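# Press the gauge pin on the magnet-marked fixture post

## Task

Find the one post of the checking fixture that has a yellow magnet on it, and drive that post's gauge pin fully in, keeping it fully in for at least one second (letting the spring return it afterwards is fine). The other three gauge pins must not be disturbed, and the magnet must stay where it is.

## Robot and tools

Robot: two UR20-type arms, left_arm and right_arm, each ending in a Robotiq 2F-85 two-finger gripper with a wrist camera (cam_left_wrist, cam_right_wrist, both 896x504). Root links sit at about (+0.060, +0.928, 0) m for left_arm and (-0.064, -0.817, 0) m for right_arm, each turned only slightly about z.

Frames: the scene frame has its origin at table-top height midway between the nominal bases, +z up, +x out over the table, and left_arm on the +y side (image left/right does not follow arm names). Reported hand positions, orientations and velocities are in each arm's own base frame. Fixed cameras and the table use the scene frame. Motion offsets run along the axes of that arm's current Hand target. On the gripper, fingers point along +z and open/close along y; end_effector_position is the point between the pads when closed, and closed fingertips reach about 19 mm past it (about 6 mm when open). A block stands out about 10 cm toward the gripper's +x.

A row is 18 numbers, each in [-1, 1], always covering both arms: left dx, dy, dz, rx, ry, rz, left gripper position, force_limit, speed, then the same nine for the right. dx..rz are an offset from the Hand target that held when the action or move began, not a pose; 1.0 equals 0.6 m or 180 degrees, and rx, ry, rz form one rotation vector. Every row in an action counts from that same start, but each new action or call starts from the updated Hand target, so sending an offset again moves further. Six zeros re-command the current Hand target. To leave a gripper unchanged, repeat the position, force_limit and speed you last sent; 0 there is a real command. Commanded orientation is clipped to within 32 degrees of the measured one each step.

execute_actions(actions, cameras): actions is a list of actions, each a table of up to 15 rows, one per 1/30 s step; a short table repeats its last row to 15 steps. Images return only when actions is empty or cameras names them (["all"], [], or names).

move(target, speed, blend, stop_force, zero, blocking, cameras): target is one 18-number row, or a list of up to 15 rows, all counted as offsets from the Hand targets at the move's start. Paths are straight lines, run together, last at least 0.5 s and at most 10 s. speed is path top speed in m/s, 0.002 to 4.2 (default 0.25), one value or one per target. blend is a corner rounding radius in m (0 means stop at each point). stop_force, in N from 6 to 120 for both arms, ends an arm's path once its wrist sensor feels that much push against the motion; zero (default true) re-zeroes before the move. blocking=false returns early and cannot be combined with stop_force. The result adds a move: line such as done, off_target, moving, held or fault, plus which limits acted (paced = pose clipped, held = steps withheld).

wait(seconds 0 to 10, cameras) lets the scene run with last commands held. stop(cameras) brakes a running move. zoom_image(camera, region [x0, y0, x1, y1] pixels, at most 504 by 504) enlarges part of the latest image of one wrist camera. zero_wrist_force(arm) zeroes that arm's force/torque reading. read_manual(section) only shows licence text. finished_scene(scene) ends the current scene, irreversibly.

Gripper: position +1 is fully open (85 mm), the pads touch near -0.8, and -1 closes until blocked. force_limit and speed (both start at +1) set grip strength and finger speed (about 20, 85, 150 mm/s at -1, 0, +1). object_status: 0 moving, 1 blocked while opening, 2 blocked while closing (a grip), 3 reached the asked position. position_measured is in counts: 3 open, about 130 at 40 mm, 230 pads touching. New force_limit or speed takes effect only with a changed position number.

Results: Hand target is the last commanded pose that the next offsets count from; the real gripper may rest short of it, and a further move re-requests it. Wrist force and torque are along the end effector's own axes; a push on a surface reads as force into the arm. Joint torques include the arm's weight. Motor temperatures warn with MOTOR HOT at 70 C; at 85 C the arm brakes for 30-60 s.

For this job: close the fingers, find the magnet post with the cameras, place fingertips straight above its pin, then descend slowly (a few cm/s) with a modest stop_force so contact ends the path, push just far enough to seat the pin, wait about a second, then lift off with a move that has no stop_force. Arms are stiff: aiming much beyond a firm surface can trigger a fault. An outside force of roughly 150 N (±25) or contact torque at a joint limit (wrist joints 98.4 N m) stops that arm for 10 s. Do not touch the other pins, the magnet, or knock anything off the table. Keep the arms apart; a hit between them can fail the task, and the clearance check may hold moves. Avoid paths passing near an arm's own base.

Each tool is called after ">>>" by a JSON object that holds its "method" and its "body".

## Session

>>> {"method": "execute_actions", "body": {"actions": []}}

Scene clock: 0.00 s.
left_arm: end_effector_position=(+0.3071, -0.4220, +0.1602) position_measured=3 object_status=3 end_effector_quat_wxyz=(+0.066, +0.956, -0.074, +0.275) | right_arm: end_effector_position=(+0.4900, -0.3027, +0.2369) position_measured=3 object_status=3 end_effector_quat_wxyz=(+0.548, -0.467, -0.511, -0.471)
Joint positions: left_arm=[-1.763 -1.739 2.857 -2.766 -1.003 1.555] | right_arm=[2.511 -2.074 -2.06 -2.212 2.389 -0.015]
Joint velocities: within noise
Joint torques (N m): no reading
Motor temperatures (°C): left_arm=[24 35 26 38 34 33] | right_arm=[28 35 35 36 33 38]
Wrist force (N): no reading
Wrist torque (N m): no reading
Wrist force, peak (N): no reading
Hand target: left_arm +0.3071, -0.4220, +0.1602; +0.066, +0.956, -0.074, +0.275 | right_arm +0.4900, -0.3027, +0.2369; +0.548, -0.467, -0.511, -0.471
Tool commands: left_gripper/position=+1.0 left_gripper/force_limit=+1.0 left_gripper/speed=+1.0 right_gripper/position=+1.0 right_gripper/force_limit=+1.0 right_gripper/speed=+1.0
camera_calibration:
cam_left_wrist: T_world_to_cam=[[-0.204299, -0.976285, 0.0716159, -0.353754], [-0.955218, 0.182823, -0.232669, 0.427195], [0.214058, -0.115943, -0.969916, 0.170568], [0, 0, 0, 1]] pos_world=[0.299281, -0.40369, 0.290166]
cam_right_wrist: T_world_to_cam=[[0.98966, 0.130322, -0.059914, -0.419077], [-0.0206188, -0.284112, -0.958569, 0.167032], [-0.141945, 0.949893, -0.278487, 0.549542], [0, 0, 0, 1]] pos_world=[0.496192, -0.419935, 0.288044]

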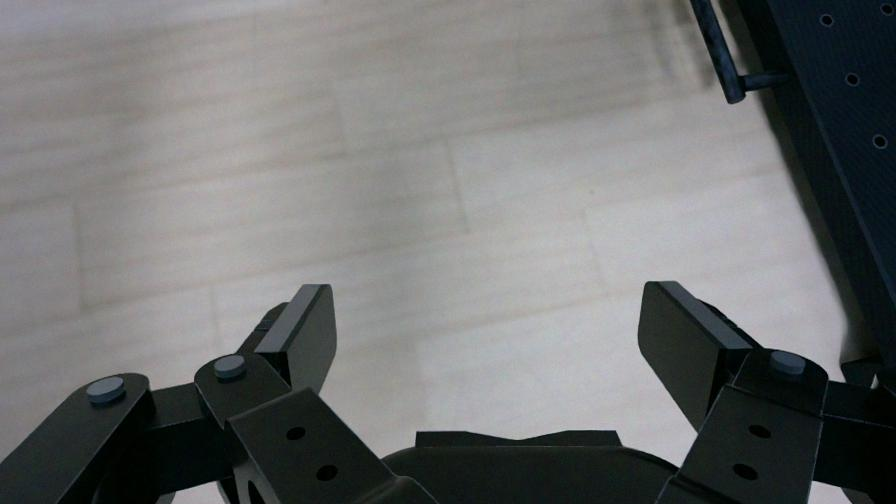

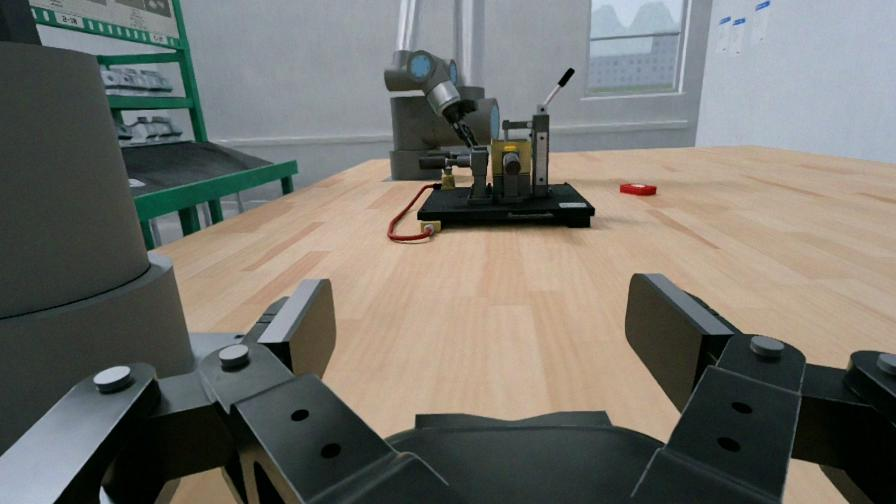

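>>> {"method": "zoom_image", "body": {"camera": "cam_right_wrist", "region": [380, 60, 610, 250]}}

Scaled by 2.191 from the camera's 896x504 image, which has a finer 1280x720 frame.

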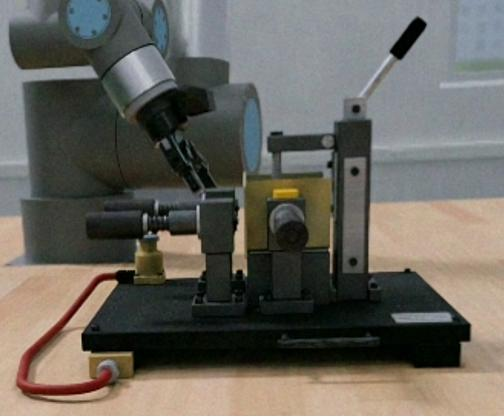

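>>> {"method": "move", "body": {"target": [0,0,0,0,0,0,1,1,1,0.124,0.255,0.904,-0.058,-0.511,0.041,-1,1,1], "speed": 0.5}}

>>> {"method": "move", "body": {"target": [0,0,0,0,0,0,1,1,1,0.422,-0.161,0.158,0,0,0,-1,1,1], "speed": 0.4, "cameras": ["cam_right_wrist"]}}

Scene clock: 3.83 s.
left_arm: end_effector_position=(+0.3071, -0.4220, +0.1602) position_measured=3 object_status=3 end_effector_quat_wxyz=(+0.066, +0.956, -0.074, +0.275) | right_arm: end_effector_position=(+0.5791, +0.2509, +0.3297) position_measured=234 object_status=3 end_effector_quat_wxyz=(+0.000, +0.733, +0.680, +0.000)
Joint positions: left_arm=[-1.763 -1.739 2.857 -2.766 -1.003 1.555] | right_arm=[3.875 -1.386 -2.365 -0.962 1.571 2.379]
Joint torques (N m): left_arm=[2.97 -13.97 -55.35 -9.67 3.59 -0.01] | right_arm=[18.7 13.9 98.83 3.38 -3.98 6.12]
Wrist force (N): left_arm=[0.0 -0.1 -0.4] | right_arm=[-0.5 3.4 2.3]
Wrist torque (N m): left_arm=[-0.01 0.00 0.00] | right_arm=[1.51 0.02 -0.84]
Wrist force, peak (N): left_arm=[0.3 0.3 -0.4] | right_arm=[5.3 1.9 1.7]
Hand target: left_arm +0.3071, -0.4220, +0.1602; +0.066, +0.956, -0.074, +0.275 | right_arm +0.5791, +0.2510, +0.3297; +0.000, +0.733, +0.680, +0.000
Off the commanded pose: left_arm 0.000 m, 0 deg | right_arm 0.000 m, 0 deg.
move: done

Scene clock: 5.20 s.
left_arm: end_effector_position=(+0.3071, -0.4220, +0.1602) position_measured=3 object_status=3 end_effector_quat_wxyz=(+0.066, +0.956, -0.074, +0.275) | right_arm: end_effector_position=(+0.5019, +0.5105, +0.2349) position_measured=234 object_status=3 end_effector_quat_wxyz=(+0.000, +0.733, +0.680, +0.000)
Joint positions: left_arm=[-1.763 -1.739 2.857 -2.766 -1.003 1.555] | right_arm=[4.22 -1.599 -2.35 -0.765 1.571 2.725]
Joint torques (N m): left_arm=[2.78 -12.23 -53.34 -10.11 3.67 -0.93] | right_arm=[25.41 50.96 92.27 14.84 -3.93 5.7]
Wrist force (N): left_arm=[0.1 0.1 0.0] | right_arm=[-0.3 1.8 2.4]
Wrist torque (N m): left_arm=[0.02 -0.01 0.00] | right_arm=[1.38 0.09 -0.74]
Wrist force, peak (N): left_arm=[0.2 -0.3 -0.4] | right_arm=[-3.9 4.5 0.9]
Hand target: left_arm +0.3071, -0.4220, +0.1602; +0.066, +0.956, -0.074, +0.275 | right_arm +0.5019, +0.5107, +0.2348; +0.000, +0.733, +0.680, +0.000
Off the commanded pose: left_arm 0.000 m, 0 deg | right_arm 0.000 m, 0 deg.
move: done
camera_calibration:
cam_right_wrist: T_world_to_cam=[[0.994388, -0.105488, -0.00799205, -0.431156], [-0.0973602, -0.942084, 0.320933, 0.470243], [-0.0413838, -0.318354, -0.947068, 0.532289], [0, 0, 0, 1]] pos_world=[0.496548, 0.566983, 0.349752]
Images, in order (width x height): cam_right_wrist 896x504.

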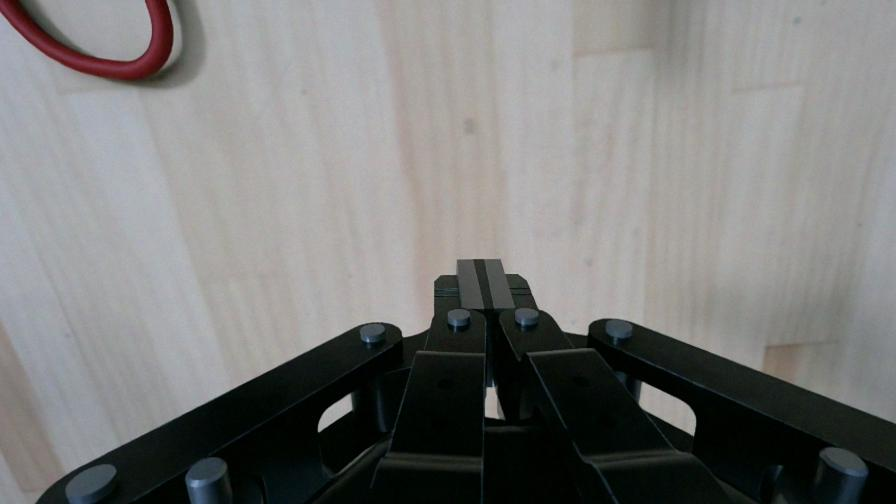

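>>> {"method": "move", "body": {"target": [0,0,0,0,0,0,1,1,1,0.082,0.0,0.103,0,0,0,-1,1,1], "speed": 0.25, "cameras": ["cam_right_wrist"]}}

Scene clock: 8.20 s.
left_arm: end_effector_position=(+0.3071, -0.4220, +0.1602) position_measured=3 object_status=3 end_effector_quat_wxyz=(+0.066, +0.956, -0.074, +0.275) | right_arm: end_effector_position=(+0.5056, +0.5596, +0.1731) position_measured=234 object_status=3 end_effector_quat_wxyz=(+0.000, +0.733, +0.680, +0.000)
Joint positions: left_arm=[-1.763 -1.739 2.857 -2.766 -1.003 1.555] | right_arm=[4.247 -1.717 -2.343 -0.653 1.571 2.752]
Joint torques (N m): left_arm=[2.67 -10.96 -55.4 -9.56 2.61 -0.89] | right_arm=[23.14 67.26 84.63 15.64 2.75 6.22]
Wrist force (N): left_arm=[-0.2 0.1 0.0] | right_arm=[-0.3 2.5 1.4]
Wrist torque (N m): left_arm=[0.02 0.04 0.00] | right_arm=[1.37 0.08 -0.72]
Wrist force, peak (N): left_arm=[0.4 0.1 -0.4] | right_arm=[1.0 2.4 3.8]
Hand target: left_arm +0.3071, -0.4220, +0.1602; +0.066, +0.956, -0.074, +0.275 | right_arm +0.5056, +0.5597, +0.1729; +0.000, +0.733, +0.680, +0.000
Off the commanded pose: left_arm 0.000 m, 0 deg | right_arm 0.000 m, 0 deg.
move: done
camera_calibration:
cam_right_wrist: T_world_to_cam=[[0.994388, -0.105488, -0.00799205, -0.430051], [-0.0973602, -0.942084, 0.320933, 0.536716], [-0.0413838, -0.318354, -0.947068, 0.489446], [0, 0, 0, 1]] pos_world=[0.500148, 0.616083, 0.287852]
Images, in order (width x height): cam_right_wrist 896x504.

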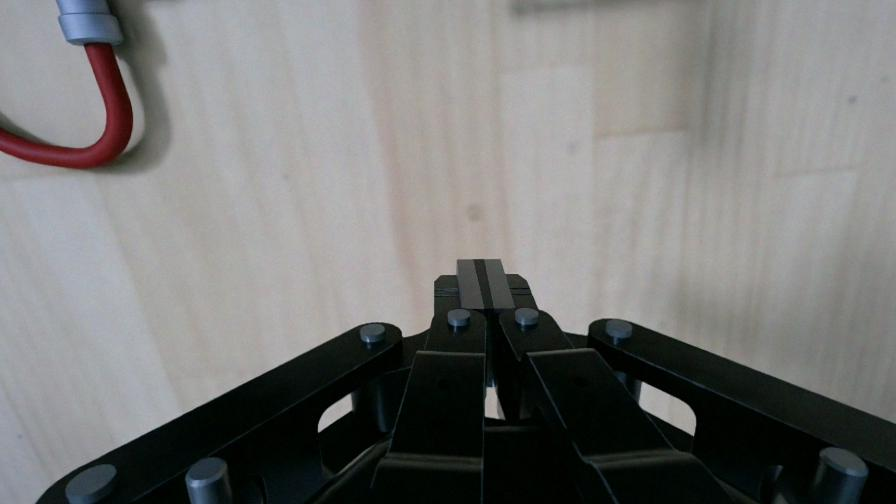

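>>> {"method": "move", "body": {"target": [0,0,0,0,0,0,1,1,1,0.07,0.0,0,0,0,0,-1,1,1], "speed": 0.2, "cameras": ["cam_right_wrist"], "stop_force": 20}}

Scene clock: 10.30 s.
left_arm: end_effector_position=(+0.3071, -0.4220, +0.1602) position_measured=3 object_status=3 end_effector_quat_wxyz=(+0.066, +0.956, -0.074, +0.275) | right_arm: end_effector_position=(+0.5088, +0.6016, +0.1729) position_measured=234 object_status=3 end_effector_quat_wxyz=(+0.000, +0.733, +0.680, +0.000)
Joint positions: left_arm=[-1.763 -1.739 2.857 -2.766 -1.003 1.555] | right_arm=[4.268 -1.751 -2.299 -0.663 1.571 2.773]
Joint torques (N m): left_arm=[1.05 -9.69 -56.57 -9.67 3.08 -1.29] | right_arm=[20.92 77.83 84.25 5.83 1.27 6.64]
Wrist force (N): left_arm=[-0.1 0.0 -0.3] | right_arm=[-0.2 2.2 1.4]
Wrist torque (N m): left_arm=[0.01 0.02 0.00] | right_arm=[1.31 -0.03 -0.75]
Wrist force, peak (N): left_arm=[-0.3 0.2 0.1] | right_arm=[-1.5 2.7 1.6]
Hand target: left_arm +0.3071, -0.4220, +0.1602; +0.066, +0.956, -0.074, +0.275 | right_arm +0.5088, +0.6016, +0.1729; +0.000, +0.733, +0.680, +0.000
Off the commanded pose: left_arm 0.000 m, 0 deg | right_arm 0.000 m, 0 deg.
move: done
camera_calibration:
cam_right_wrist: T_world_to_cam=[[0.994388, -0.105488, -0.00799205, -0.428804], [-0.0973602, -0.942084, 0.320933, 0.576627], [-0.0413838, -0.318354, -0.947068, 0.502854], [0, 0, 0, 1]] pos_world=[0.503348, 0.658083, 0.287752]
Images, in order (width x height): cam_right_wrist 896x504.

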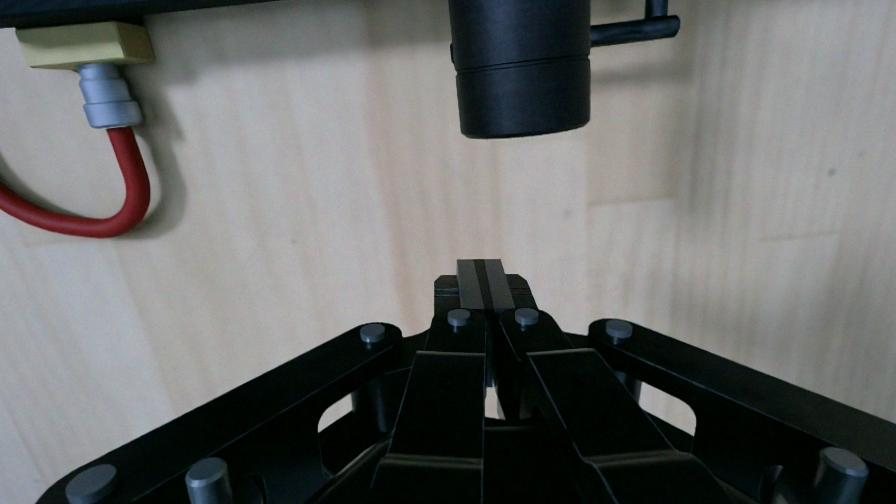

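>>> {"method": "move", "body": {"target": [0,0,0,0,0,0,1,1,1,0.040,0.0178,0,0,0,-0.029,-1,1,1], "speed": 0.12}}

>>> {"method": "move", "body": {"target": [[0,0,0,0,0,0,1,1,1,0.012,0,0,0,0,0,-1,1,1],[0,0,0,0,0,0,1,1,1,0.083,0,0,0,0,0,-1,1,1]], "speed": [0.05,0.013], "stop_force": 40}}

>>> {"method": "wait", "body": {"seconds": 1.2, "cameras": ["cam_right_wrist"]}}

Scene clock: 11.63 s.
left_arm: end_effector_position=(+0.3071, -0.4220, +0.1602) position_measured=3 object_status=3 end_effector_quat_wxyz=(+0.066, +0.956, -0.074, +0.275) | right_arm: end_effector_position=(+0.5212, +0.6247, +0.1729) position_measured=234 object_status=3 end_effector_quat_wxyz=(+0.000, +0.702, +0.712, +0.000)
Joint positions: left_arm=[-1.763 -1.739 2.857 -2.766 -1.003 1.555] | right_arm=[4.267 -1.776 -2.265 -0.672 1.571 2.681]
Joint torques (N m): left_arm=[-0.4 -9.58 -56.35 -9.63 3.66 -0.92] | right_arm=[-22.62 81.02 78.28 5.22 4.98 -8.45]
Wrist force (N): left_arm=[0.0 0.0 -0.2] | right_arm=[-1.0 2.4 1.7]
Wrist torque (N m): left_arm=[0.01 0.00 0.00] | right_arm=[1.53 0.14 -0.27]
Wrist force, peak (N): left_arm=[0.5 0.1 -0.3] | right_arm=[-0.1 2.5 2.0]
Hand target: left_arm +0.3071, -0.4220, +0.1602; +0.066, +0.956, -0.074, +0.275 | right_arm +0.5212, +0.6247, +0.1729; +0.000, +0.702, +0.713, +0.000
Off the commanded pose: left_arm 0.000 m, 0 deg | right_arm 0.000 m, 0 deg.
move: done

Scene clock: 15.13 s.
left_arm: end_effector_position=(+0.3071, -0.4220, +0.1602) position_measured=3 object_status=3 end_effector_quat_wxyz=(+0.066, +0.956, -0.074, +0.275) | right_arm: end_effector_position=(+0.5207, +0.6588, +0.1728) position_measured=234 object_status=3 end_effector_quat_wxyz=(+0.000, +0.702, +0.713, +0.000)
Joint positions: left_arm=[-1.763 -1.739 2.857 -2.766 -1.003 1.555] | right_arm=[4.285 -1.802 -2.229 -0.683 1.571 2.699]
Joint torques (N m): left_arm=[1.23 -11.39 -55.88 -10.02 3.45 -0.92] | right_arm=[0.66 136.18 88.8 25.13 10.38 -6.46]
Wrist force (N): left_arm=[0.1 0.0 -0.2] | right_arm=[-33.8 3.5 9.9]
Wrist torque (N m): left_arm=[-0.01 -0.01 0.01] | right_arm=[1.62 0.27 -0.64]
Wrist force, peak (N): left_arm=[0.2 -0.1 -0.5] | right_arm=[-73.0 3.8 -14.8]
Hand target: left_arm +0.3071, -0.4220, +0.1602; +0.066, +0.956, -0.074, +0.275 | right_arm +0.5207, +0.6588, +0.1728; +0.000, +0.702, +0.713, +0.000 (not the last commanded pose)
Off the commanded pose: left_arm 0.000 m, 0 deg | right_arm 0.016 m, 0 deg.
move: contact (right_arm); path passed 1 of 2 targets

Scene clock: 16.33 s.
left_arm: end_effector_position=(+0.3071, -0.4220, +0.1602) position_measured=3 object_status=3 end_effector_quat_wxyz=(+0.066, +0.956, -0.074, +0.275) | right_arm: end_effector_position=(+0.5207, +0.6588, +0.1728) position_measured=234 object_status=3 end_effector_quat_wxyz=(+0.000, +0.702, +0.713, +0.000)
Joint positions: left_arm=[-1.763 -1.739 2.857 -2.766 -1.003 1.555] | right_arm=[4.285 -1.801 -2.229 -0.683 1.571 2.699]
Joint torques (N m): left_arm=[2.16 -11.18 -57.84 -9.99 3.64 -0.38] | right_arm=[-0.92 138.87 89.31 22.1 6.77 -7.47]
Wrist force (N): left_arm=[0.0 0.0 0.1] | right_arm=[-32.7 2.7 10.1]
Wrist torque (N m): left_arm=[0.00 0.00 0.00] | right_arm=[1.60 0.27 -0.64]
Wrist force, peak (N): left_arm=[0.0 0.2 -0.4] | right_arm=[-33.6 3.5 10.3]
Hand target: left_arm +0.3071, -0.4220, +0.1602; +0.066, +0.956, -0.074, +0.275 | right_arm +0.5207, +0.6588, +0.1728; +0.000, +0.702, +0.713, +0.000 (not the last commanded pose)
Tool commands: left_gripper/position=+1.0 left_gripper/force_limit=+1.0 left_gripper/speed=+1.0 right_gripper/position=-1.0 right_gripper/force_limit=+1.0 right_gripper/speed=+1.0
Off the commanded pose: left_arm 0.000 m, 0 deg | right_arm 0.016 m, 0 deg.
wait: 1.20 s; at rest by 0.17 s
camera_calibration:
cam_right_wrist: T_world_to_cam=[[0.99986, -0.0146396, -0.00811694, -0.497345], [-0.0112608, -0.947036, 0.320931, 0.590107], [-0.0123853, -0.320795, -0.947068, 0.50796], [0, 0, 0, 1]] pos_world=[0.510212, 0.714523, 0.287651]
Images, in order (width x height): cam_right_wrist 896x504.

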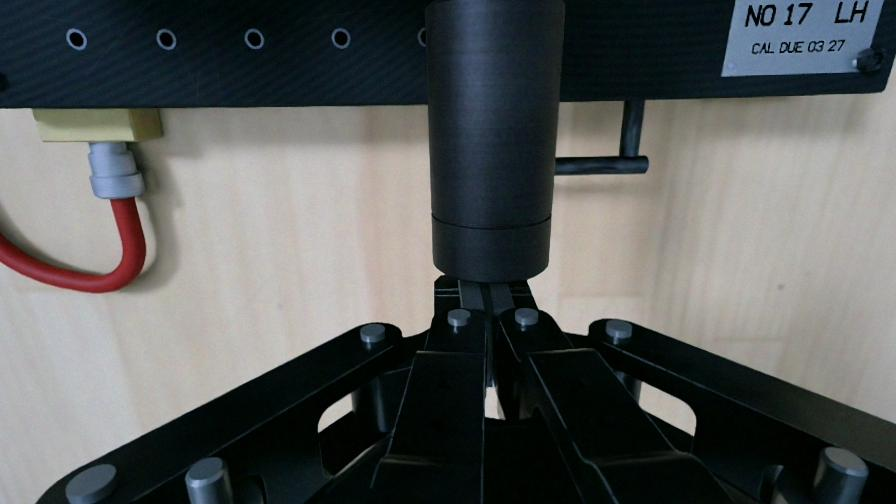

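>>> {"method": "finished_scene", "body": {"scene": 3}}

The scene is finished: the task was done.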